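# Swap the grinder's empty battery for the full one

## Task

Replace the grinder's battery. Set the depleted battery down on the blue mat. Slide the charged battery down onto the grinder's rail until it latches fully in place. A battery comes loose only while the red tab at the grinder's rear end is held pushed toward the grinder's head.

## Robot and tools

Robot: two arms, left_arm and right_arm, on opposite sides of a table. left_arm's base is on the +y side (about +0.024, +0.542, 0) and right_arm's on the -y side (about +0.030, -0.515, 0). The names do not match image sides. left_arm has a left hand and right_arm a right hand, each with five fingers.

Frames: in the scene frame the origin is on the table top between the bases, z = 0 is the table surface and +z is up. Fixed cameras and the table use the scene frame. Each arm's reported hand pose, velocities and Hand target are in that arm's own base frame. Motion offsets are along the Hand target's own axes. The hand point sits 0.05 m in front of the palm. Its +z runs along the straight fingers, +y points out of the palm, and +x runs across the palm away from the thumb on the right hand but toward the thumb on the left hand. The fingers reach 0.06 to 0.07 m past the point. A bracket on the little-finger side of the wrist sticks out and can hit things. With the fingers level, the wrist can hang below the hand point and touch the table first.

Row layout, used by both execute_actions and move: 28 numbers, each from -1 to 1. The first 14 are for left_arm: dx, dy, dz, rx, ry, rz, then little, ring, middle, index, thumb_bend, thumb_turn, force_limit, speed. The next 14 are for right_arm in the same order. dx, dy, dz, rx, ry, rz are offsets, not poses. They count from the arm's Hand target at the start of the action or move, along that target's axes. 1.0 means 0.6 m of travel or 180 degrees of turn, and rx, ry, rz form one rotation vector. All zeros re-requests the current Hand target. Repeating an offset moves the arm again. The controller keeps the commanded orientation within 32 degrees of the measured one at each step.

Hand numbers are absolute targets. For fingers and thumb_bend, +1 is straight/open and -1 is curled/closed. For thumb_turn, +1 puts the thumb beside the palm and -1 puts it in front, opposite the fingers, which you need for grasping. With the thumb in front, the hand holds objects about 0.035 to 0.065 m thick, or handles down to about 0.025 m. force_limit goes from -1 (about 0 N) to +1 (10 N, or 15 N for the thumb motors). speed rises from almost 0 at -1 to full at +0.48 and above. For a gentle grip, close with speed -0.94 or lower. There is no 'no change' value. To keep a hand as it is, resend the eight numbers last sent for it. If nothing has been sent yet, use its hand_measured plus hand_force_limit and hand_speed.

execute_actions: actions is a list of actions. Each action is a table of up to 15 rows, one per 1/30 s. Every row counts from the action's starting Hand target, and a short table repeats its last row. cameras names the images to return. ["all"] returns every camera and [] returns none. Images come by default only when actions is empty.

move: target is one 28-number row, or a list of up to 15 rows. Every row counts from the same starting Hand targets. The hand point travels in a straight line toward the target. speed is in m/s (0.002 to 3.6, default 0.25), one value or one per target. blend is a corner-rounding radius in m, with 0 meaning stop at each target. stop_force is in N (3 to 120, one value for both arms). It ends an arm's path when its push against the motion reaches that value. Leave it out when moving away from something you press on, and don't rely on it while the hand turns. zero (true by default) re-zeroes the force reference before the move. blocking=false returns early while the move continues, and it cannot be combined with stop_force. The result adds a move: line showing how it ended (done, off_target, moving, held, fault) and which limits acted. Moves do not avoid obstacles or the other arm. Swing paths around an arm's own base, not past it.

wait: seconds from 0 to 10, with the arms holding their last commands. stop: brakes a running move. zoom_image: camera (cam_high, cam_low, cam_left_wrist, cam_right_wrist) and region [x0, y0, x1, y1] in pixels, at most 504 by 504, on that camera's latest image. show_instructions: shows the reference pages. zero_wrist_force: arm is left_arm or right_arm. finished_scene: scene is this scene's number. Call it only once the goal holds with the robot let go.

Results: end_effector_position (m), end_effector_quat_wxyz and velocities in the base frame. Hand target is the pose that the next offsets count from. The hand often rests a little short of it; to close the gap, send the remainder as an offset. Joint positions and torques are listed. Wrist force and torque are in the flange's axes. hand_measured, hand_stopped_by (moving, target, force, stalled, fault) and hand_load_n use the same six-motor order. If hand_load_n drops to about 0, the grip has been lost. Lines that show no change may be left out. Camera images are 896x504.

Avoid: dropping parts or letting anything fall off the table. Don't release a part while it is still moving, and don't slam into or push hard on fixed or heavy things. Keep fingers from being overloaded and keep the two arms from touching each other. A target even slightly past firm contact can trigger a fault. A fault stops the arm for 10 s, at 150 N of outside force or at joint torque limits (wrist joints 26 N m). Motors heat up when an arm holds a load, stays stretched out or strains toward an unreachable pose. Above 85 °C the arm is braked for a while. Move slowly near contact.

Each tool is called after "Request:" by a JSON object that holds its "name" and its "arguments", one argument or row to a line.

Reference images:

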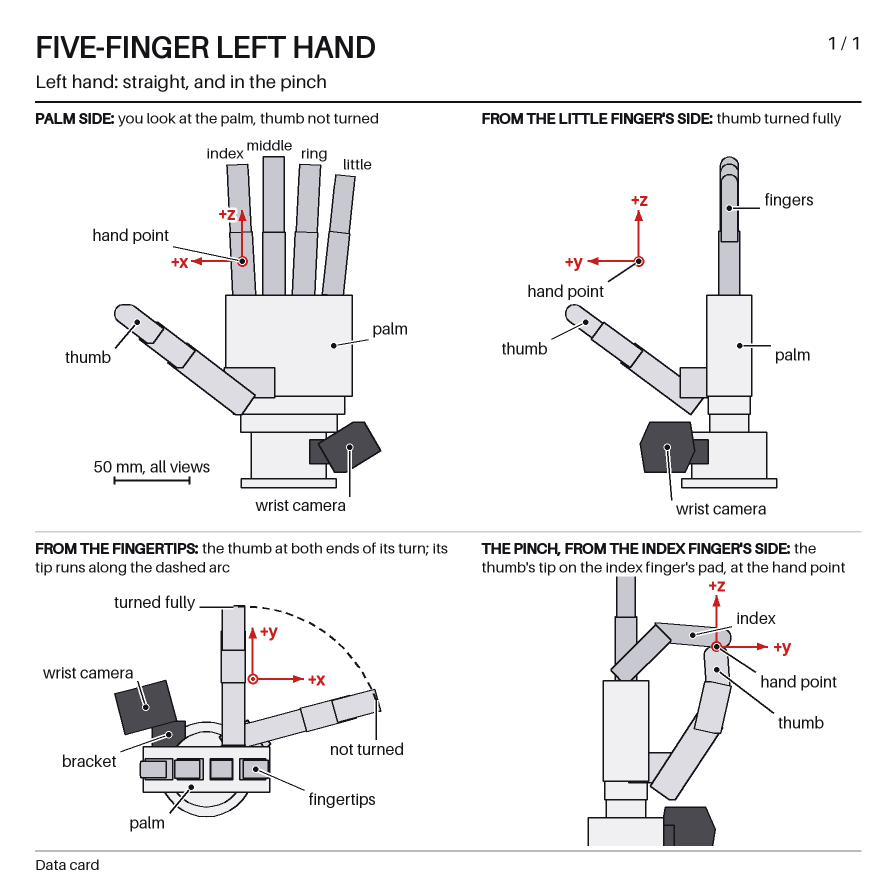

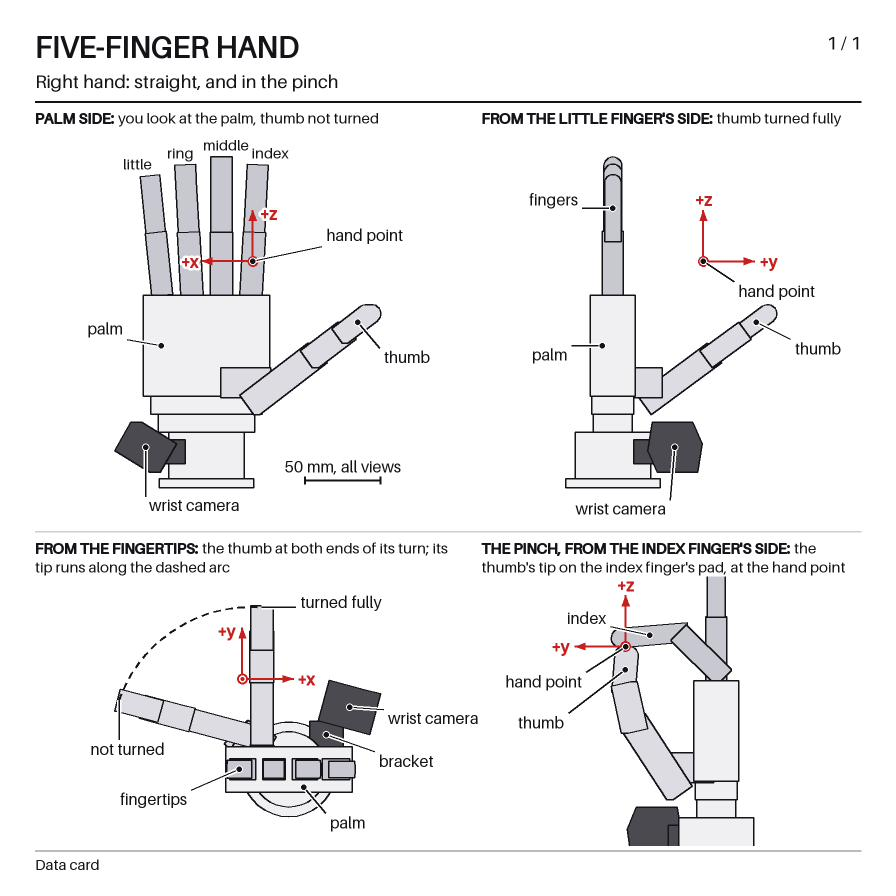

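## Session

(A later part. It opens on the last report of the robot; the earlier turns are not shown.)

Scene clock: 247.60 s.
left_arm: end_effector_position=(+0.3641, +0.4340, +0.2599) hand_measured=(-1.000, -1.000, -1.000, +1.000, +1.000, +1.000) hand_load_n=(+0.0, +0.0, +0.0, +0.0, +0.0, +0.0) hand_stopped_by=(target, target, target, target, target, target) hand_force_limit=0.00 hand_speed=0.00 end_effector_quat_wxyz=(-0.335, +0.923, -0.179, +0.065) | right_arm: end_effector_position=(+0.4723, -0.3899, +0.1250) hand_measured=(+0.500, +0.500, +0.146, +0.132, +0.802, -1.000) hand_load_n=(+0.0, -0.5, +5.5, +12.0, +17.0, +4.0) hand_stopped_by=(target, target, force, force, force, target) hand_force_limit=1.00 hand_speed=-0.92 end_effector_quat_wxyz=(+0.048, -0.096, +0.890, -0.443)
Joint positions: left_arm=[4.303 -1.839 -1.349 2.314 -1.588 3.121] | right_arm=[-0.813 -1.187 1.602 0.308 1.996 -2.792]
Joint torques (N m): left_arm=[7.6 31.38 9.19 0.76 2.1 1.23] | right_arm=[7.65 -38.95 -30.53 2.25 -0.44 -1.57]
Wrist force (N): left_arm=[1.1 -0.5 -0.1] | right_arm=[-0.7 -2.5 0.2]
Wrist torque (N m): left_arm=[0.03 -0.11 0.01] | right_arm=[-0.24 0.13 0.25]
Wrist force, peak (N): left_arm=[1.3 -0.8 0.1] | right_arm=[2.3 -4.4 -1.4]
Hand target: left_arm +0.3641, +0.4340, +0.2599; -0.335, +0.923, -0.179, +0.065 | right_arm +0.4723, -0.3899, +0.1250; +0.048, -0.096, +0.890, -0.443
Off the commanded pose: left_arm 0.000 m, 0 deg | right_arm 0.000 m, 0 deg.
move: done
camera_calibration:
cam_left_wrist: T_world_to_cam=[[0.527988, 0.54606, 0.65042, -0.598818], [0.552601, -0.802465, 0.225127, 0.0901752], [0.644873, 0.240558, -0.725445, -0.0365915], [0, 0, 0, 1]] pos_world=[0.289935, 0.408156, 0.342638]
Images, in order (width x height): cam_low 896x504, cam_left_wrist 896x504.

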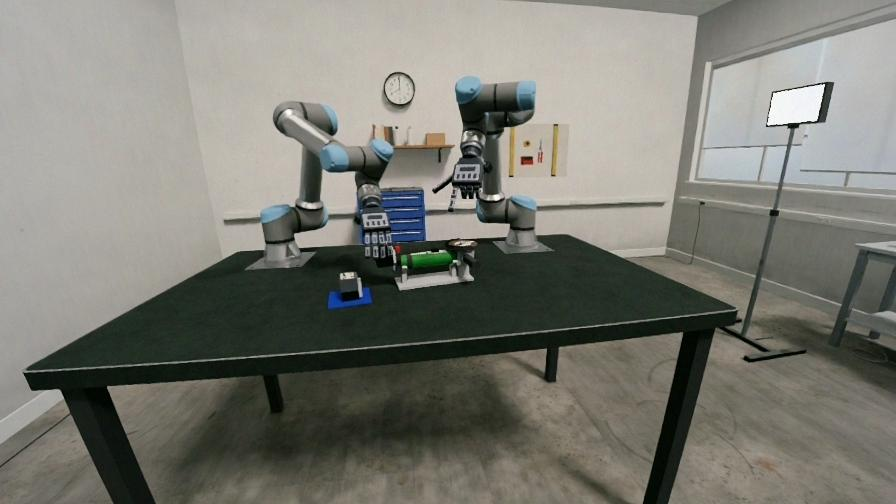

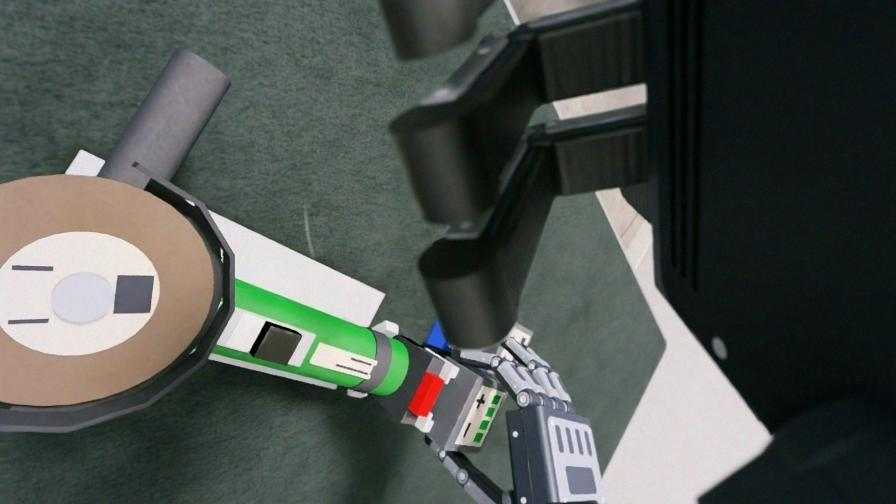

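Request:
{"name": "move", "arguments": {
  "target": [0,0,0,0,0,0,-1,-1,-1,1,1,1,0,0,0,0.0266,0.0201,0,0,0,0.5,0.5,-0.5,-0.5,0.0,-1,1.0,-0.92],
  "speed": 0.012,
  "stop_force": 8,
  "cameras": ["cam_low", "cam_left_wrist"]
}}

Request:
{"name": "zoom_image", "arguments": {
  "camera": "cam_low",
  "region": [340, 220, 500, 310]
}}

Request:
{"name": "zoom_image", "arguments": {
  "camera": "cam_left_wrist",
  "region": [340, 310, 540, 480]
}}

Scene clock: 252.37 s.
left_arm: end_effector_position=(+0.3641, +0.4340, +0.2599) hand_measured=(-1.000, -1.000, -1.000, +1.000, +1.000, +1.000) hand_load_n=(+0.0, +0.0, +0.0, +0.5, -0.5, +0.0) hand_stopped_by=(target, target, target, target, target, target) hand_force_limit=0.00 hand_speed=0.00 end_effector_quat_wxyz=(-0.335, +0.923, -0.179, +0.065) | right_arm: end_effector_position=(+0.4724, -0.3900, +0.1050) hand_measured=(+0.500, +0.500, +0.146, +0.132, +0.802, -1.000) hand_load_n=(+0.0, +0.0, +5.5, +12.5, +17.0, +6.0) hand_stopped_by=(target, target, force, force, force, target) hand_force_limit=1.00 hand_speed=-0.92 end_effector_quat_wxyz=(+0.048, -0.096, +0.890, -0.443)
Joint positions: left_arm=[4.303 -1.839 -1.349 2.314 -1.588 3.121] | right_arm=[-0.813 -1.167 1.629 0.261 1.996 -2.792]
Joint torques (N m): left_arm=[7.26 31.88 9.19 0.94 2.01 1.18] | right_arm=[-4.15 -40.09 -29.41 2.46 -2.3 -2.17]
Wrist force (N): left_arm=[0.9 -0.4 0.3] | right_arm=[-1.6 -3.2 -0.4]
Wrist torque (N m): left_arm=[0.02 -0.07 -0.01] | right_arm=[-0.22 0.17 0.29]
Wrist force, peak (N): left_arm=[1.2 -0.9 -0.3] | right_arm=[-1.3 -4.8 -1.2]
Hand target: left_arm +0.3641, +0.4340, +0.2599; -0.335, +0.923, -0.179, +0.065 | right_arm +0.4724, -0.3900, +0.1050; +0.048, -0.096, +0.890, -0.443
Off the commanded pose: left_arm 0.000 m, 0 deg | right_arm 0.000 m, 0 deg.
move: done
camera_calibration:
cam_left_wrist: T_world_to_cam=[[0.527988, 0.54606, 0.65042, -0.598818], [0.552601, -0.802465, 0.225127, 0.0901752], [0.644873, 0.240558, -0.725445, -0.0365915], [0, 0, 0, 1]] pos_world=[0.289935, 0.408156, 0.342638]
Images, in order (width x height): cam_low 896x504, cam_left_wrist 896x504.

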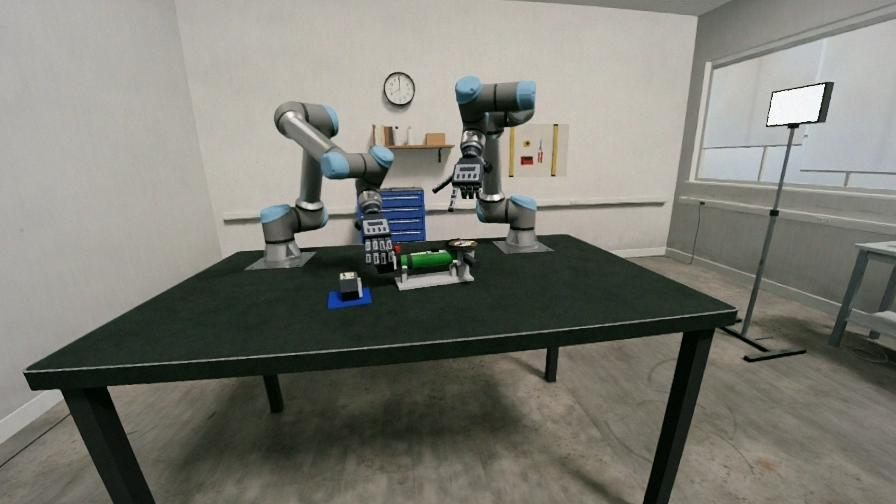

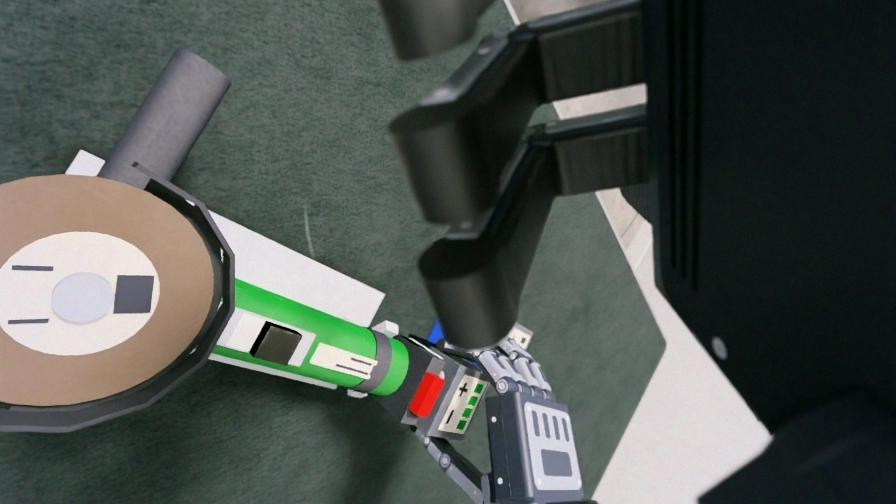

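Scaled by 3.150.

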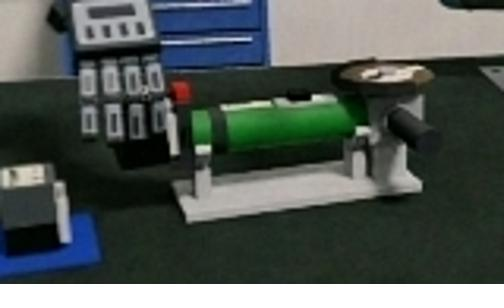

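Scaled by 2.520.

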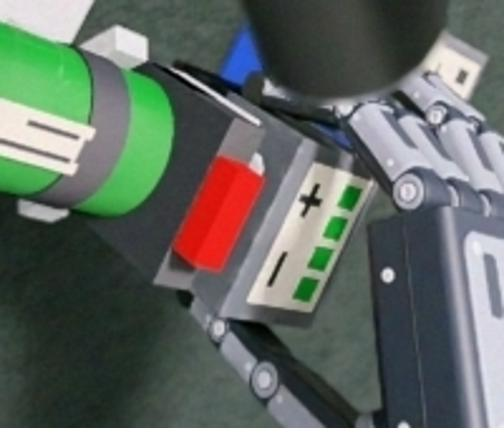

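Request:
{"name": "move", "arguments": {
  "target": [0,0,0,0,0,0,-1,-1,-1,1,1,1,0,0,0,0.0153,0.01154,0,0,0,0.5,0.5,-0.5,-0.5,0.0,-1,1.0,-0.92],
  "speed": 0.012,
  "stop_force": 11,
  "cameras": ["cam_left_wrist"]
}}

Request:
{"name": "zoom_image", "arguments": {
  "camera": "cam_left_wrist",
  "region": [340, 310, 540, 480]
}}

Scene clock: 256.27 s.
left_arm: end_effector_position=(+0.3641, +0.4340, +0.2599) hand_measured=(-1.000, -1.000, -1.000, +1.000, +1.000, +1.000) hand_load_n=(+0.0, +0.0, +0.0, +0.0, +0.0, +0.0) hand_stopped_by=(target, target, target, target, target, target) hand_force_limit=0.00 hand_speed=0.00 end_effector_quat_wxyz=(-0.335, +0.923, -0.179, +0.065) | right_arm: end_effector_position=(+0.4724, -0.3900, +0.0935) hand_measured=(+0.500, +0.500, +0.146, +0.132, +0.802, -1.000) hand_load_n=(+0.0, +0.0, +5.5, +11.5, +17.0, +2.0) hand_stopped_by=(target, target, force, force, force, target) hand_force_limit=1.00 hand_speed=-0.92 end_effector_quat_wxyz=(+0.048, -0.096, +0.890, -0.443)
Joint positions: left_arm=[4.303 -1.839 -1.349 2.314 -1.588 3.121] | right_arm=[-0.813 -1.155 1.644 0.234 1.996 -2.792]
Joint torques (N m): left_arm=[7.4 31.52 8.86 0.77 2.13 1.16] | right_arm=[-8.74 -35.99 -25.28 2.73 2.54 -1.04]
Wrist force (N): left_arm=[1.1 -0.5 -0.1] | right_arm=[-0.3 -9.5 -4.9]
Wrist torque (N m): left_arm=[0.02 -0.11 0.00] | right_arm=[-0.31 0.14 0.12]
Wrist force, peak (N): left_arm=[1.2 -0.7 -0.3] | right_arm=[-0.3 -11.5 -5.7]
Hand target: left_arm +0.3641, +0.4340, +0.2599; -0.335, +0.923, -0.179, +0.065 | right_arm +0.4724, -0.3900, +0.0935; +0.048, -0.096, +0.890, -0.443
Off the commanded pose: left_arm 0.000 m, 0 deg | right_arm 0.000 m, 0 deg.
move: done
camera_calibration:
cam_left_wrist: T_world_to_cam=[[0.527988, 0.54606, 0.65042, -0.598818], [0.552601, -0.802465, 0.225127, 0.0901752], [0.644873, 0.240558, -0.725445, -0.0365915], [0, 0, 0, 1]] pos_world=[0.289935, 0.408156, 0.342638]
Images, in order (width x height): cam_left_wrist 896x504.

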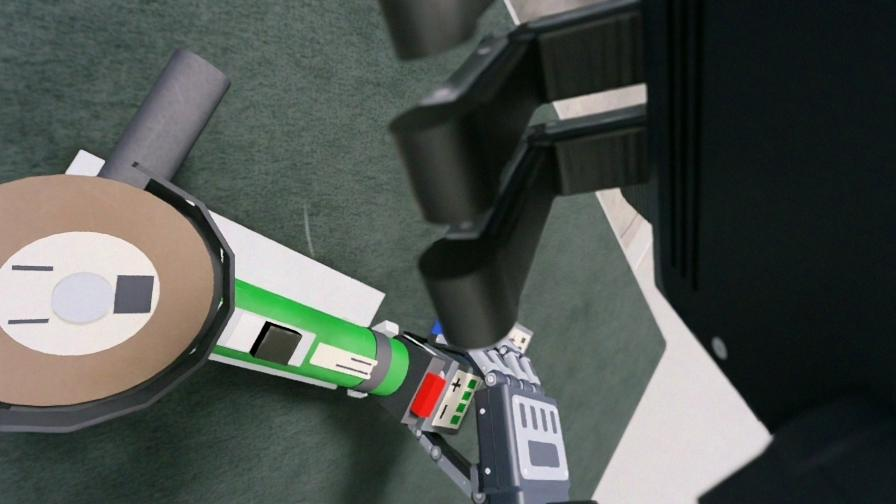

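Scaled by 2.520.

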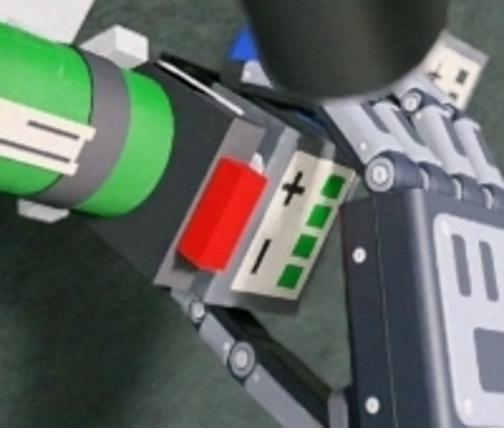

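Request:
{"name": "move", "arguments": {
  "target": [0,0,0,0,0,0,-1,-1,-1,1,1,1,0,0,0,0.004,0.003,0,0,0,0.5,0.5,-0.5,-0.5,0.0,-1,1.0,-0.92],
  "speed": 0.006,
  "stop_force": 9,
  "cameras": ["cam_left_wrist"]
}}

Request:
{"name": "zoom_image", "arguments": {
  "camera": "cam_left_wrist",
  "region": [340, 310, 540, 480]
}}

Scene clock: 259.20 s.
left_arm: end_effector_position=(+0.3641, +0.4340, +0.2599) hand_measured=(-1.000, -1.000, -1.000, +1.000, +1.000, +1.000) hand_load_n=(+0.0, +0.0, +0.0, +0.0, +0.0, +0.0) hand_stopped_by=(target, target, target, target, target, target) hand_force_limit=0.00 hand_speed=0.00 end_effector_quat_wxyz=(-0.335, +0.923, -0.179, +0.065) | right_arm: end_effector_position=(+0.4723, -0.3899, +0.0904) hand_measured=(+0.500, +0.500, +0.146, +0.132, +0.802, -1.000) hand_load_n=(+0.0, +0.0, +5.0, +11.5, +17.5, +1.5) hand_stopped_by=(target, target, force, force, force, target) hand_force_limit=1.00 hand_speed=-0.92 end_effector_quat_wxyz=(+0.048, -0.096, +0.890, -0.443)
Joint positions: left_arm=[4.303 -1.839 -1.349 2.314 -1.588 3.121] | right_arm=[-0.813 -1.151 1.648 0.227 1.996 -2.792]
Joint torques (N m): left_arm=[7.67 31.36 9.05 0.7 2.07 1.27] | right_arm=[-3.25 -30.39 -12.24 3.09 1.07 1.26]
Wrist force (N): left_arm=[0.9 -0.6 0.0] | right_arm=[0.3 -10.8 -5.8]
Wrist torque (N m): left_arm=[0.01 -0.08 0.00] | right_arm=[-0.32 0.14 0.11]
Wrist force, peak (N): left_arm=[1.1 -0.7 0.4] | right_arm=[0.1 -11.0 -6.1]
Hand target: left_arm +0.3641, +0.4340, +0.2599; -0.335, +0.923, -0.179, +0.065 | right_arm +0.4724, -0.3899, +0.0905; +0.048, -0.096, +0.890, -0.443
Off the commanded pose: left_arm 0.000 m, 0 deg | right_arm 0.000 m, 0 deg.
move: done
camera_calibration:
cam_left_wrist: T_world_to_cam=[[0.527988, 0.54606, 0.65042, -0.598818], [0.552601, -0.802465, 0.225127, 0.0901752], [0.644873, 0.240558, -0.725445, -0.0365915], [0, 0, 0, 1]] pos_world=[0.289935, 0.408156, 0.342638]
Images, in order (width x height): cam_left_wrist 896x504.

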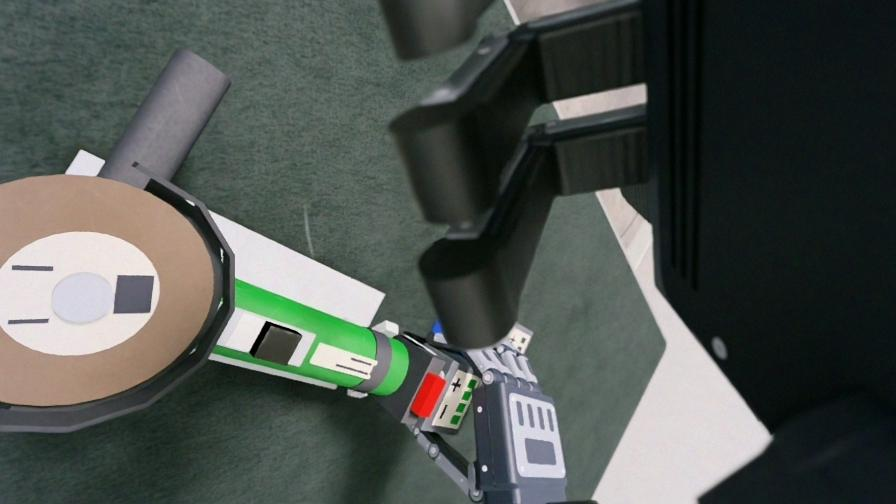

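Scaled by 2.520.

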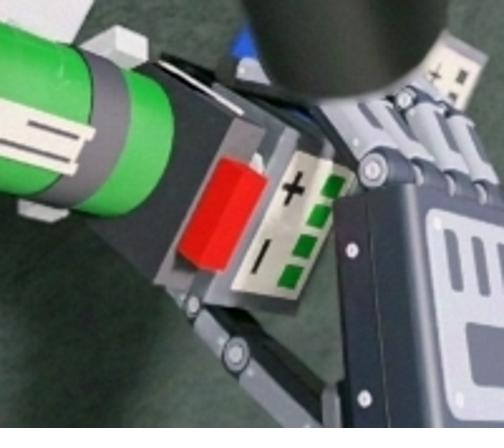

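Request:
{"name": "move", "arguments": {
  "target": [0,0,0,0,0,0,-1,-1,-1,1,1,1,0,0,0,-0.004,-0.003,0,0,0,0.5,0.5,-0.5,-0.5,0.0,-1,1.0,-0.92],
  "speed": 0.01,
  "cameras": ["cam_left_wrist"]
}}

Request:
{"name": "zoom_image", "arguments": {
  "camera": "cam_left_wrist",
  "region": [340, 310, 540, 480]
}}

Scene clock: 264.37 s.
left_arm: end_effector_position=(+0.3641, +0.4340, +0.2599) hand_measured=(-1.000, -1.000, -1.000, +1.000, +1.000, +1.000) hand_load_n=(+0.0, +0.0, +0.5, +0.0, +0.0, +0.0) hand_stopped_by=(target, target, target, target, target, target) hand_force_limit=0.00 hand_speed=0.00 end_effector_quat_wxyz=(-0.335, +0.923, -0.179, +0.065) | right_arm: end_effector_position=(+0.4724, -0.3899, +0.0935) hand_measured=(+0.500, +0.500, +0.146, +0.132, +0.802, -1.000) hand_load_n=(+0.0, +0.0, +5.5, +11.0, +18.0, +2.0) hand_stopped_by=(target, target, force, force, force, target) hand_force_limit=1.00 hand_speed=-0.92 end_effector_quat_wxyz=(+0.048, -0.096, +0.890, -0.443)
Joint positions: left_arm=[4.303 -1.839 -1.349 2.314 -1.588 3.121] | right_arm=[-0.813 -1.155 1.644 0.234 1.996 -2.792]
Joint torques (N m): left_arm=[7.88 31.36 9.31 0.62 2.13 1.29] | right_arm=[9.2 -42.02 -31.21 0.22 1.07 1.64]
Wrist force (N): left_arm=[1.1 -0.4 -0.2] | right_arm=[0.3 6.5 6.4]
Wrist torque (N m): left_arm=[0.07 -0.12 0.00] | right_arm=[0.04 0.03 0.25]
Wrist force, peak (N): left_arm=[1.2 -0.6 -0.4] | right_arm=[0.2 -11.3 -5.8]
Hand target: left_arm +0.3641, +0.4340, +0.2599; -0.335, +0.923, -0.179, +0.065 | right_arm +0.4724, -0.3900, +0.0935; +0.048, -0.096, +0.890, -0.443
Off the commanded pose: left_arm 0.000 m, 0 deg | right_arm 0.000 m, 0 deg.
move: done
camera_calibration:
cam_left_wrist: T_world_to_cam=[[0.527988, 0.54606, 0.65042, -0.598818], [0.552601, -0.802465, 0.225127, 0.0901752], [0.644873, 0.240558, -0.725445, -0.0365915], [0, 0, 0, 1]] pos_world=[0.289935, 0.408156, 0.342638]
Images, in order (width x height): cam_left_wrist 896x504.

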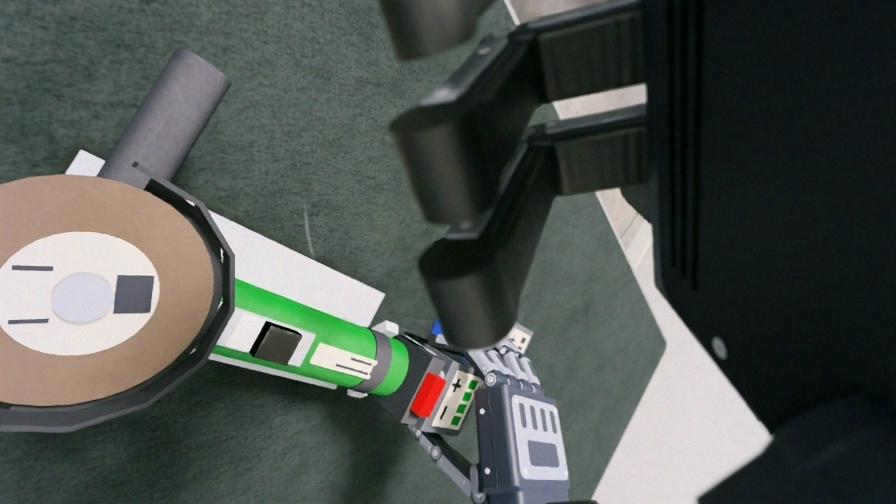

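Scaled by 2.520.

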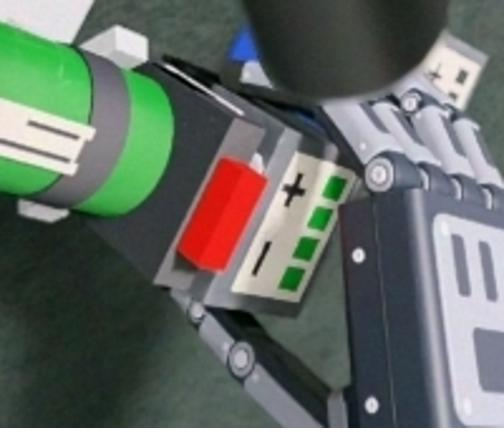

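Request:
{"name": "move", "arguments": {
  "target": [0,0,0,0,0,0,-1,-1,-1,1,1,1,0,0,0,-0.004,-0.003,0,0,0,0.5,0.5,-0.5,-0.5,0.0,-1,1.0,-0.92],
  "speed": 0.01,
  "cameras": ["cam_left_wrist"]
}}

Request:
{"name": "zoom_image", "arguments": {
  "camera": "cam_left_wrist",
  "region": [340, 310, 540, 480]
}}

Scene clock: 266.60 s.
left_arm: end_effector_position=(+0.3641, +0.4340, +0.2599) hand_measured=(-1.000, -1.000, -1.000, +1.000, +1.000, +1.000) hand_load_n=(+0.0, +0.0, +0.0, +0.0, +0.0, +0.0) hand_stopped_by=(target, target, target, target, target, target) hand_force_limit=0.00 hand_speed=0.00 end_effector_quat_wxyz=(-0.335, +0.923, -0.179, +0.065) | right_arm: end_effector_position=(+0.4724, -0.3900, +0.0965) hand_measured=(+0.500, +0.500, +0.146, +0.132, +0.802, -1.000) hand_load_n=(+0.0, +0.0, +5.5, +10.5, +18.0, +2.5) hand_stopped_by=(target, target, force, force, force, target) hand_force_limit=1.00 hand_speed=-0.92 end_effector_quat_wxyz=(+0.048, -0.096, +0.890, -0.443)
Joint positions: left_arm=[4.303 -1.839 -1.349 2.314 -1.588 3.121] | right_arm=[-0.813 -1.158 1.64 0.241 1.996 -2.792]
Joint torques (N m): left_arm=[7.81 31.03 8.99 0.61 2.17 1.22] | right_arm=[7.97 -40.83 -31.19 0.27 2.91 -0.11]
Wrist force (N): left_arm=[0.9 -0.6 -0.1] | right_arm=[0.3 6.6 6.0]
Wrist torque (N m): left_arm=[0.00 -0.08 0.00] | right_arm=[0.03 0.01 0.26]
Wrist force, peak (N): left_arm=[1.3 -0.8 -0.3] | right_arm=[-0.1 7.1 6.4]
Hand target: left_arm +0.3641, +0.4340, +0.2599; -0.335, +0.923, -0.179, +0.065 | right_arm +0.4724, -0.3900, +0.0965; +0.048, -0.096, +0.890, -0.443
Off the commanded pose: left_arm 0.000 m, 0 deg | right_arm 0.000 m, 0 deg.
move: done
camera_calibration:
cam_left_wrist: T_world_to_cam=[[0.527988, 0.54606, 0.65042, -0.598818], [0.552601, -0.802465, 0.225127, 0.0901752], [0.644873, 0.240558, -0.725445, -0.0365915], [0, 0, 0, 1]] pos_world=[0.289935, 0.408156, 0.342638]
Images, in order (width x height): cam_left_wrist 896x504.

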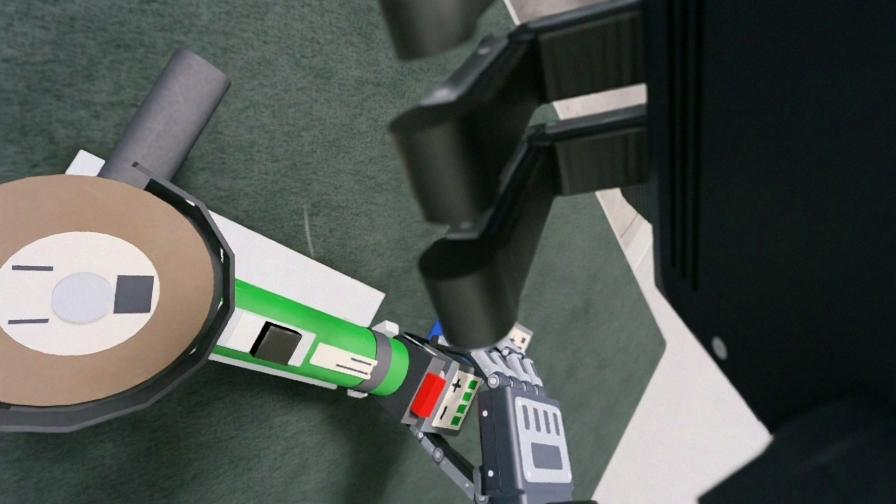

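Scaled by 2.520.

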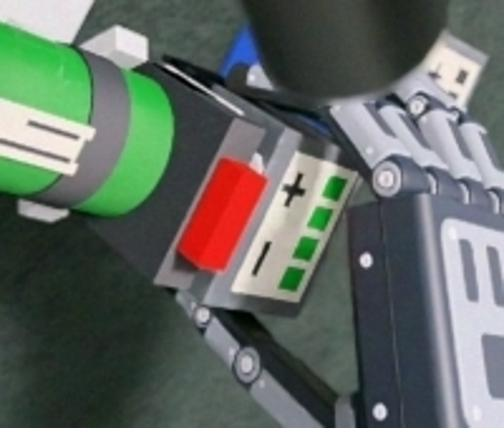

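Request:
{"name": "move", "arguments": {
  "target": [0,0,0,0,0,0,-1,-1,-1,1,1,1,0,0,0,0.0067,0.005,0,0,0,0.5,0.5,-0.5,-0.5,0.0,-1,1.0,-0.92],
  "speed": 0.01,
  "cameras": ["cam_left_wrist", "cam_low"]
}}

Request:
{"name": "zoom_image", "arguments": {
  "camera": "cam_left_wrist",
  "region": [340, 310, 540, 480]
}}

Request:
{"name": "zoom_image", "arguments": {
  "camera": "cam_low",
  "region": [360, 230, 440, 290]
}}

Scene clock: 270.13 s.
left_arm: end_effector_position=(+0.3641, +0.4340, +0.2599) hand_measured=(-1.000, -1.000, -1.000, +1.000, +1.000, +1.000) hand_load_n=(+0.0, +0.0, +0.5, +0.0, +0.0, +0.0) hand_stopped_by=(target, target, target, target, target, target) hand_force_limit=0.00 hand_speed=0.00 end_effector_quat_wxyz=(-0.335, +0.923, -0.179, +0.065) | right_arm: end_effector_position=(+0.4723, -0.3899, +0.0914) hand_measured=(+0.500, +0.500, +0.146, +0.132, +0.802, -1.000) hand_load_n=(+0.0, +0.0, +4.0, +9.5, +18.0, +1.5) hand_stopped_by=(target, target, force, force, force, target) hand_force_limit=1.00 hand_speed=-0.92 end_effector_quat_wxyz=(+0.048, -0.096, +0.890, -0.443)
Joint positions: left_arm=[4.303 -1.839 -1.349 2.314 -1.588 3.121] | right_arm=[-0.813 -1.153 1.646 0.229 1.996 -2.792]
Joint torques (N m): left_arm=[7.55 31.28 9.11 0.54 2.15 1.22] | right_arm=[2.4 -29.85 -9.04 0.65 0.39 -1.07]
Wrist force (N): left_arm=[1.0 -0.7 0.0] | right_arm=[0.3 -8.7 -8.4]
Wrist torque (N m): left_arm=[-0.01 -0.10 0.00] | right_arm=[-0.43 0.17 0.10]
Wrist force, peak (N): left_arm=[1.1 -0.8 0.3] | right_arm=[0.3 -8.7 -8.4]
Hand target: left_arm +0.3641, +0.4340, +0.2599; -0.335, +0.923, -0.179, +0.065 | right_arm +0.4724, -0.3899, +0.0915; +0.048, -0.096, +0.890, -0.443
Off the commanded pose: left_arm 0.000 m, 0 deg | right_arm 0.000 m, 0 deg.
move: done
camera_calibration:
cam_left_wrist: T_world_to_cam=[[0.527988, 0.54606, 0.65042, -0.598818], [0.552601, -0.802465, 0.225127, 0.0901752], [0.644873, 0.240558, -0.725445, -0.0365915], [0, 0, 0, 1]] pos_world=[0.289935, 0.408156, 0.342638]
Images, in order (width x height): cam_low 896x504, cam_left_wrist 896x504.

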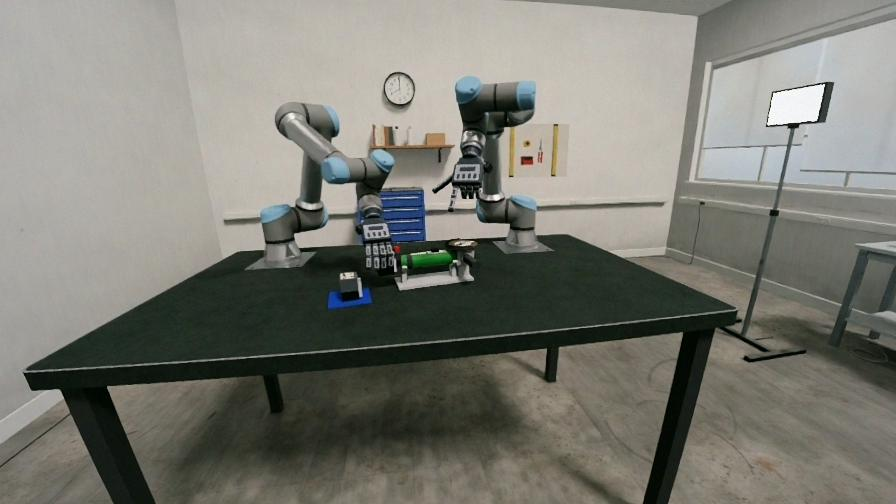

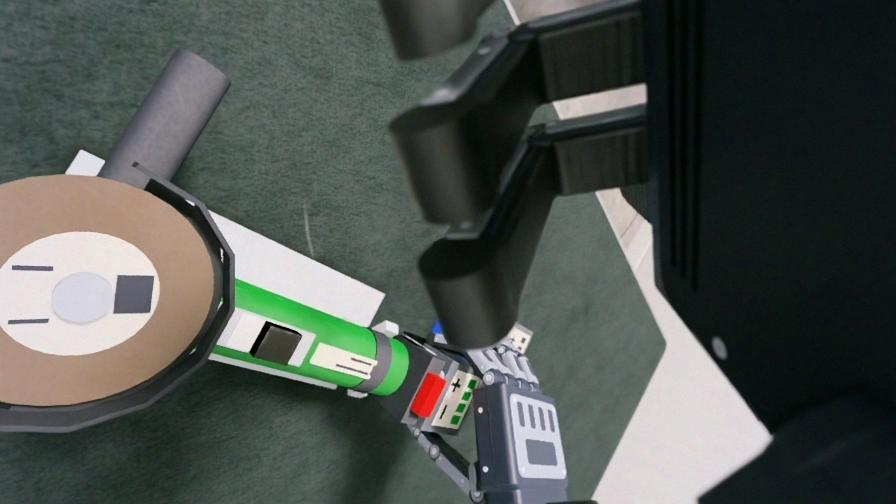

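Scaled by 2.520.

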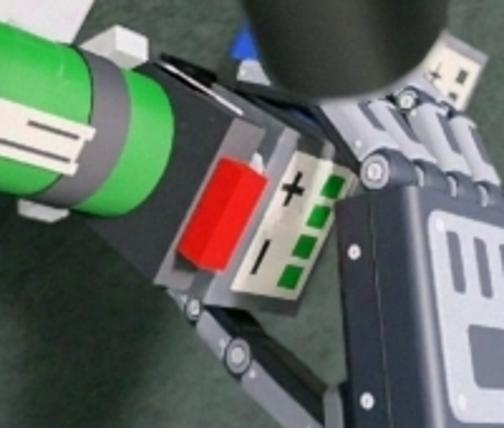

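Scaled by 6.300.

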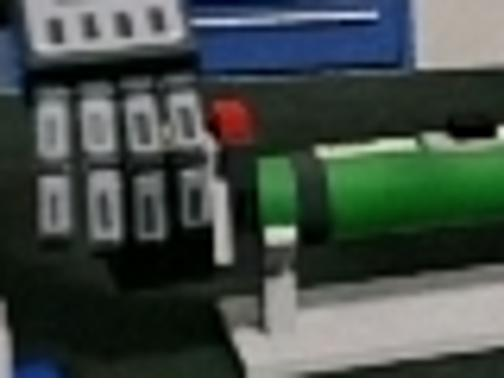

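Request:
{"name": "move", "arguments": {
  "target": [0,0,0,0,0,0,-1,-1,-1,1,1,1,0,0,0,-0.0008,-0.0006,0,0,0,0.5,0.5,-0.5,-0.5,0.0,-1,1.0,-0.92],
  "speed": 0.01
}}

Request:
{"name": "move", "arguments": {
  "target": [0,0,0,0,0,0,-1,-1,-1,1,1,1,0,0,0,0,0,0,0,0,0.5,0.5,0.18,0.17,0.82,-1,1.0,-0.95],
  "speed": 0.01
}}

Scene clock: 272.87 s.
left_arm: end_effector_position=(+0.3641, +0.4340, +0.2599) hand_measured=(-1.000, -1.000, -1.000, +1.000, +1.000, +1.000) hand_load_n=(+0.0, +0.0, +0.0, +0.0, +0.0, +0.0) hand_stopped_by=(target, target, target, target, target, target) hand_force_limit=0.00 hand_speed=0.00 end_effector_quat_wxyz=(-0.335, +0.923, -0.179, +0.065) | right_arm: end_effector_position=(+0.4724, -0.3899, +0.0921) hand_measured=(+0.500, +0.500, +0.146, +0.132, +0.802, -1.000) hand_load_n=(+0.0, +0.0, +6.0, +11.0, +17.5, +1.0) hand_stopped_by=(target, target, force, force, force, target) hand_force_limit=1.00 hand_speed=-0.92 end_effector_quat_wxyz=(+0.048, -0.096, +0.890, -0.443)
Joint positions: left_arm=[4.303 -1.839 -1.349 2.314 -1.588 3.121] | right_arm=[-0.813 -1.153 1.646 0.23 1.996 -2.792]
Joint torques (N m): left_arm=[7.93 31.62 8.96 0.54 2.16 1.2] | right_arm=[11.05 -42.9 -31 2.14 3.13 1.94]
Wrist force (N): left_arm=[1.1 -0.5 -0.5] | right_arm=[-2.0 1.7 3.1]
Wrist torque (N m): left_arm=[0.05 -0.13 0.01] | right_arm=[-0.06 -0.04 0.15]
Wrist force, peak (N): left_arm=[1.2 -0.8 -0.1] | right_arm=[0.2 -8.6 -8.3]
Hand target: left_arm +0.3641, +0.4340, +0.2599; -0.335, +0.923, -0.179, +0.065 | right_arm +0.4724, -0.3899, +0.0921; +0.048, -0.096, +0.890, -0.443
Off the commanded pose: left_arm 0.000 m, 0 deg | right_arm 0.000 m, 0 deg.
move: done

Scene clock: 273.40 s.
left_arm: end_effector_position=(+0.3641, +0.4340, +0.2599) hand_measured=(-1.000, -1.000, -1.000, +1.000, +1.000, +1.000) hand_load_n=(+0.0, +0.0, +0.0, +0.0, +0.0, +0.0) hand_stopped_by=(target, target, target, target, target, target) hand_force_limit=0.00 hand_speed=0.00 end_effector_quat_wxyz=(-0.335, +0.923, -0.179, +0.065) | right_arm: end_effector_position=(+0.4723, -0.3899, +0.0921) hand_measured=(+0.500, +0.500, +0.180, +0.170, +0.820, -1.000) hand_load_n=(+0.0, +0.0, +0.0, +0.0, +3.0, +0.5) hand_stopped_by=(target, target, target, target, target, target) hand_force_limit=1.00 hand_speed=-0.95 end_effector_quat_wxyz=(+0.048, -0.096, +0.890, -0.443)
Joint positions: left_arm=[4.303 -1.839 -1.349 2.314 -1.588 3.121] | right_arm=[-0.813 -1.153 1.646 0.23 1.996 -2.792]
Joint torques (N m): left_arm=[7.49 31.46 8.84 0.49 2.17 1.26] | right_arm=[10.19 -40.29 -30.45 0.18 3.28 1.92]
Wrist force (N): left_arm=[1.1 -0.5 -0.2] | right_arm=[0.0 0.5 -0.9]
Wrist torque (N m): left_arm=[0.04 -0.11 0.00] | right_arm=[-0.12 -0.01 0.11]
Wrist force, peak (N): left_arm=[1.4 -0.5 -0.4] | right_arm=[-2.1 1.6 3.4]
Hand target: left_arm +0.3641, +0.4340, +0.2599; -0.335, +0.923, -0.179, +0.065 | right_arm +0.4724, -0.3899, +0.0921; +0.048, -0.096, +0.890, -0.443
Off the commanded pose: left_arm 0.000 m, 0 deg | right_arm 0.000 m, 0 deg.
move: done

Request:
{"name": "move", "arguments": {
  "target": [0,0,0,0,0,0,-1,-1,-1,1,1,1,0,0,0,0,0,0,0,0,0.5,0.5,0.24,0.24,0.9,-1,1.0,-0.9],
  "speed": 0.01
}}

Request:
{"name": "move", "arguments": {
  "target": [0,0,0,0,0,0,-1,-1,-1,1,1,1,0,0,0,0,0,0,0,0,0.55,0.55,0.55,0.55,1.0,-1,1.0,-0.4],
  "speed": 0.01,
  "cameras": ["cam_left_wrist"]
}}

Request:
{"name": "zoom_image", "arguments": {
  "camera": "cam_left_wrist",
  "region": [340, 310, 540, 480]
}}

Scene clock: 276.40 s.
left_arm: end_effector_position=(+0.3641, +0.4340, +0.2599) hand_measured=(-1.000, -1.000, -1.000, +1.000, +1.000, +1.000) hand_load_n=(+0.0, +0.0, +0.0, +0.0, +0.0, +0.0) hand_stopped_by=(target, target, target, target, target, target) hand_force_limit=0.00 hand_speed=0.00 end_effector_quat_wxyz=(-0.335, +0.923, -0.179, +0.065) | right_arm: end_effector_position=(+0.4724, -0.3900, +0.0921) hand_measured=(+0.500, +0.500, +0.240, +0.240, +0.900, -1.000) hand_load_n=(+0.0, +0.0, +0.0, +0.0, +0.0, +0.0) hand_stopped_by=(target, target, target, target, target, target) hand_force_limit=1.00 hand_speed=-0.90 end_effector_quat_wxyz=(+0.048, -0.096, +0.890, -0.443)
Joint positions: left_arm=[4.303 -1.839 -1.349 2.314 -1.588 3.121] | right_arm=[-0.813 -1.153 1.646 0.23 1.996 -2.792]
Joint torques (N m): left_arm=[7.58 31.21 9.27 0.53 2.07 1.16] | right_arm=[7.69 -32.94 -26.81 0.7 2.12 1.87]
Wrist force (N): left_arm=[0.9 -0.9 -0.4] | right_arm=[0.3 -1.7 0.6]
Wrist torque (N m): left_arm=[-0.02 -0.09 0.01] | right_arm=[-0.15 -0.07 0.07]
Wrist force, peak (N): left_arm=[1.3 -0.8 -0.3] | right_arm=[0.3 -2.1 0.8]
Hand target: left_arm +0.3641, +0.4340, +0.2599; -0.335, +0.923, -0.179, +0.065 | right_arm +0.4724, -0.3899, +0.0921; +0.048, -0.096, +0.890, -0.443
Off the commanded pose: left_arm 0.000 m, 0 deg | right_arm 0.000 m, 0 deg.
move: done

Scene clock: 276.90 s.
left_arm: end_effector_position=(+0.3641, +0.4340, +0.2599) hand_measured=(-1.000, -1.000, -1.000, +1.000, +1.000, +1.000) hand_load_n=(+0.0, +0.0, +0.0, +0.0, +0.0, +0.0) hand_stopped_by=(target, target, target, target, target, target) hand_force_limit=0.00 hand_speed=0.00 end_effector_quat_wxyz=(-0.335, +0.923, -0.179, +0.065) | right_arm: end_effector_position=(+0.4724, -0.3900, +0.0921) hand_measured=(+0.550, +0.550, +0.550, +0.550, +1.000, -1.000) hand_load_n=(+0.0, +0.0, +0.0, +0.0, +0.0, +0.0) hand_stopped_by=(target, target, target, target, target, target) hand_force_limit=1.00 hand_speed=-0.40 end_effector_quat_wxyz=(+0.048, -0.096, +0.890, -0.443)
Joint positions: left_arm=[4.303 -1.839 -1.349 2.314 -1.588 3.121] | right_arm=[-0.813 -1.153 1.646 0.23 1.996 -2.792]
Joint torques (N m): left_arm=[7.52 30.87 8.9 0.39 2.09 1.11] | right_arm=[7.87 -32.45 -27.13 2.11 1.27 1.71]
Wrist force (N): left_arm=[0.8 -0.5 0.0] | right_arm=[0.3 -1.9 0.6]
Wrist torque (N m): left_arm=[0.01 -0.07 -0.01] | right_arm=[-0.18 -0.06 0.07]
Wrist force, peak (N): left_arm=[1.1 -0.9 0.3] | right_arm=[0.2 -2.1 0.9]
Hand target: left_arm +0.3641, +0.4340, +0.2599; -0.335, +0.923, -0.179, +0.065 | right_arm +0.4724, -0.3899, +0.0921; +0.048, -0.096, +0.890, -0.443
Off the commanded pose: left_arm 0.000 m, 0 deg | right_arm 0.000 m, 0 deg.
move: done
camera_calibration:
cam_left_wrist: T_world_to_cam=[[0.527988, 0.54606, 0.65042, -0.598818], [0.552601, -0.802465, 0.225127, 0.0901752], [0.644873, 0.240558, -0.725445, -0.0365915], [0, 0, 0, 1]] pos_world=[0.289935, 0.408156, 0.342638]
Images, in order (width x height): cam_left_wrist 896x504.

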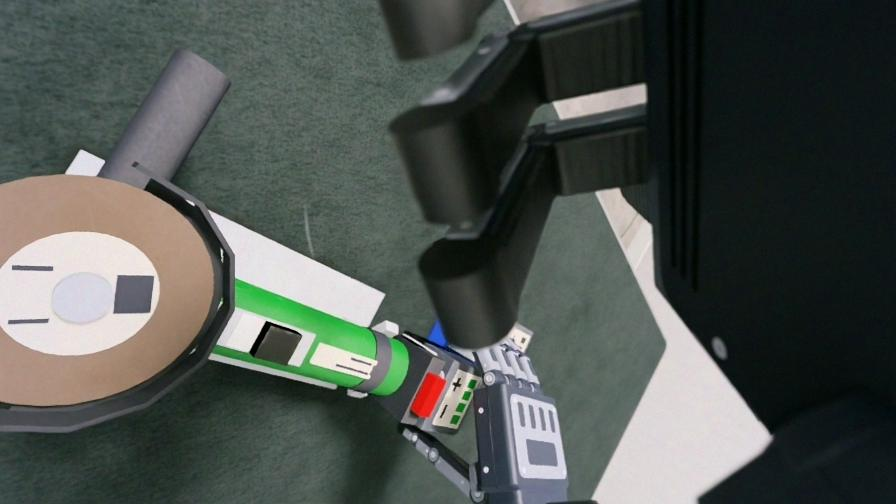

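Scaled by 2.520.

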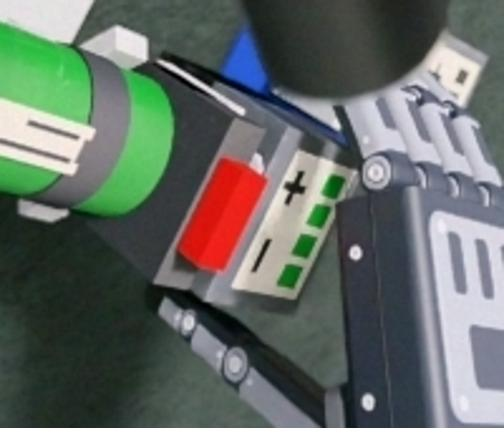

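Request:
{"name": "move", "arguments": {
  "target": [
    [0,0,0,0,0,0,-1,-1,-1,1,1,1,0,0,0,-0.0266,-0.0201,0,0,0,0.55,0.55,0.55,0.55,1.0,-1,1.0,-0.4],
    [0,0,0,0,0,0,-1,-1,-1,1,1,1,0,0,0,-0.16,-0.12,0,0,0,0.55,0.55,0.55,0.55,1.0,-1,1.0,-0.4]
  ],
  "speed": [0.03, 0.2],
  "blend": [0.005, 0],
  "cameras": ["all"]
}}

Request:
{"name": "zoom_image", "arguments": {
  "camera": "cam_low",
  "region": [320, 230, 480, 320]
}}

Request:
{"name": "zoom_image", "arguments": {
  "camera": "cam_left_wrist",
  "region": [340, 310, 540, 480]
}}

Scene clock: 281.53 s.
left_arm: end_effector_position=(+0.3641, +0.4340, +0.2599) hand_measured=(-1.000, -1.000, -1.000, +1.000, +1.000, +1.000) hand_load_n=(+0.0, +0.0, +0.0, +0.0, +0.0, +0.0) hand_stopped_by=(target, target, target, target, target, target) hand_force_limit=0.00 hand_speed=0.00 end_effector_quat_wxyz=(-0.335, +0.923, -0.179, +0.065) | right_arm: end_effector_position=(+0.4724, -0.3903, +0.2120) hand_measured=(+0.550, +0.550, +0.550, +0.550, +1.000, -1.000) hand_load_n=(+0.0, -0.5, +0.0, +0.0, +0.0, +0.0) hand_stopped_by=(target, target, target, target, target, target) hand_force_limit=1.00 hand_speed=-0.40 end_effector_quat_wxyz=(+0.048, -0.096, +0.890, -0.443)
Joint positions: left_arm=[4.303 -1.839 -1.349 2.314 -1.588 3.121] | right_arm=[-0.814 -1.249 1.455 0.516 1.996 -2.793]
Joint torques (N m): left_arm=[7.33 31.21 9.24 0.34 2.14 1.28] | right_arm=[-10.2 -34.67 -18.82 1.91 2.94 2.6]
Wrist force (N): left_arm=[1.2 -0.5 0.0] | right_arm=[0.1 -1.8 0.7]
Wrist torque (N m): left_arm=[0.02 -0.12 0.01] | right_arm=[-0.17 -0.04 0.07]
Wrist force, peak (N): left_arm=[1.3 -0.6 -0.1] | right_arm=[0.2 -3.3 -0.3]
Hand target: left_arm +0.3641, +0.4340, +0.2599; -0.335, +0.923, -0.179, +0.065 | right_arm +0.4724, -0.3903, +0.2121; +0.048, -0.096, +0.890, -0.443
Off the commanded pose: left_arm 0.000 m, 0 deg | right_arm 0.000 m, 0 deg.
move: done
camera_calibration:
cam_left_wrist: T_world_to_cam=[[0.527988, 0.54606, 0.65042, -0.598818], [0.552601, -0.802465, 0.225127, 0.0901752], [0.644873, 0.240558, -0.725445, -0.0365915], [0, 0, 0, 1]] pos_world=[0.289935, 0.408156, 0.342638]
cam_right_wrist: T_world_to_cam=[[-0.387972, 0.512004, -0.766374, 0.548992], [0.673852, 0.724869, 0.143142, -0.0670133], [0.62881, -0.460887, -0.626244, -0.232979], [0, 0, 0, 1]] pos_world=[0.40465, -0.339888, 0.284424]

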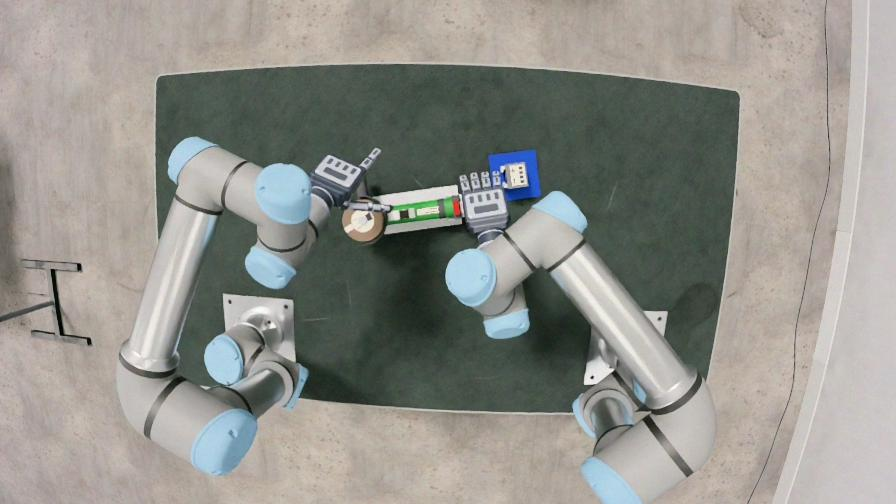

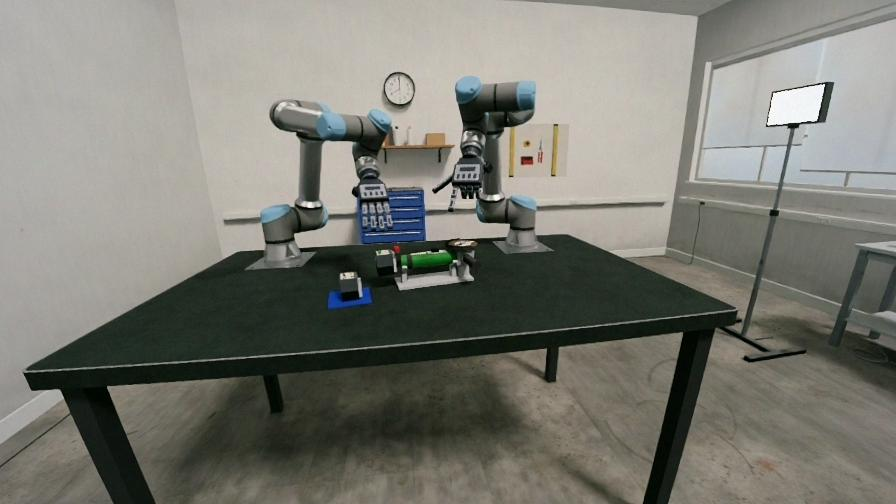

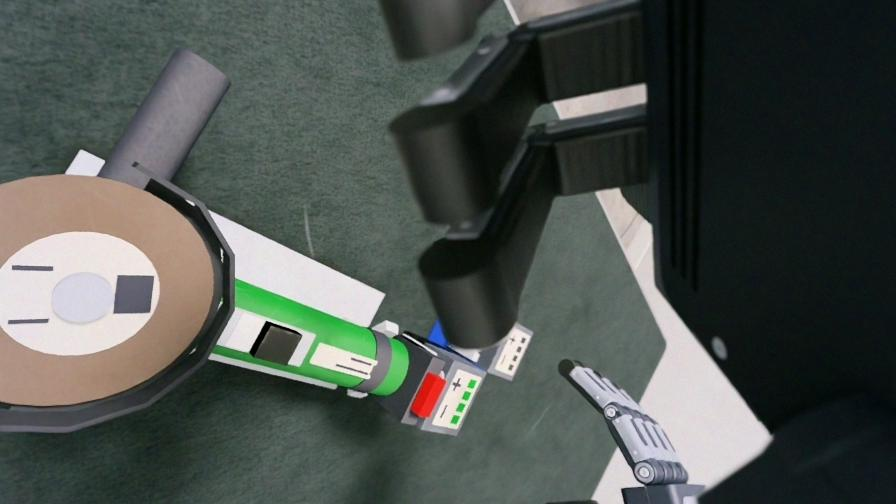

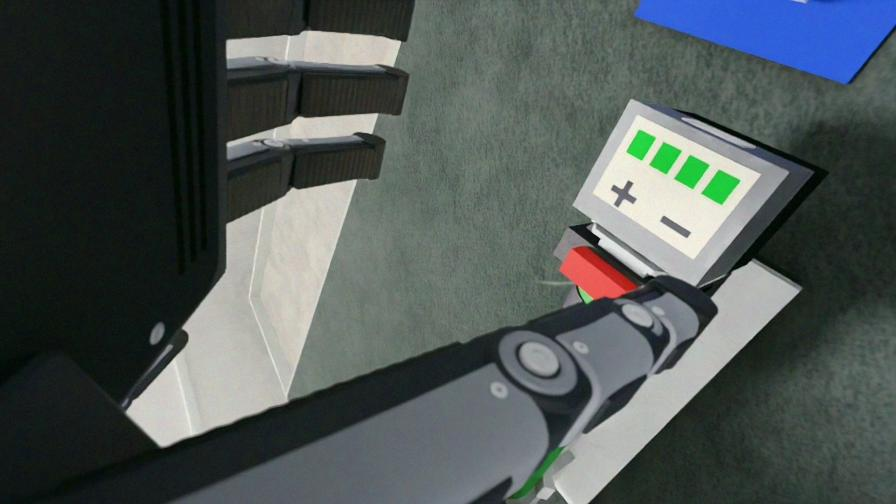

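Scaled by 3.150.

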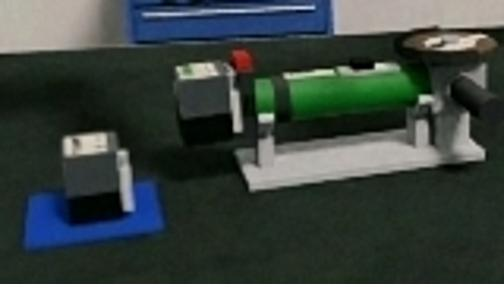

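Scaled by 2.520.

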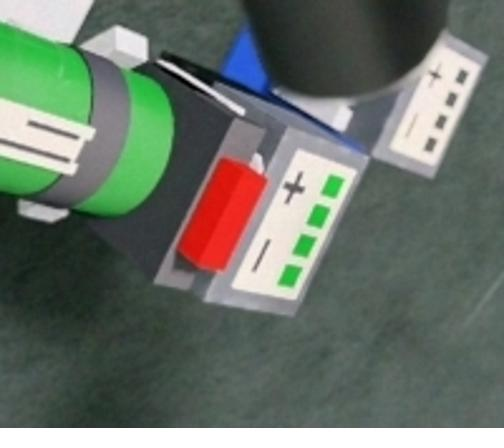

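Request:
{"name": "finished_scene", "arguments": {
  "scene": 2
}}

The scene is finished: the task was done.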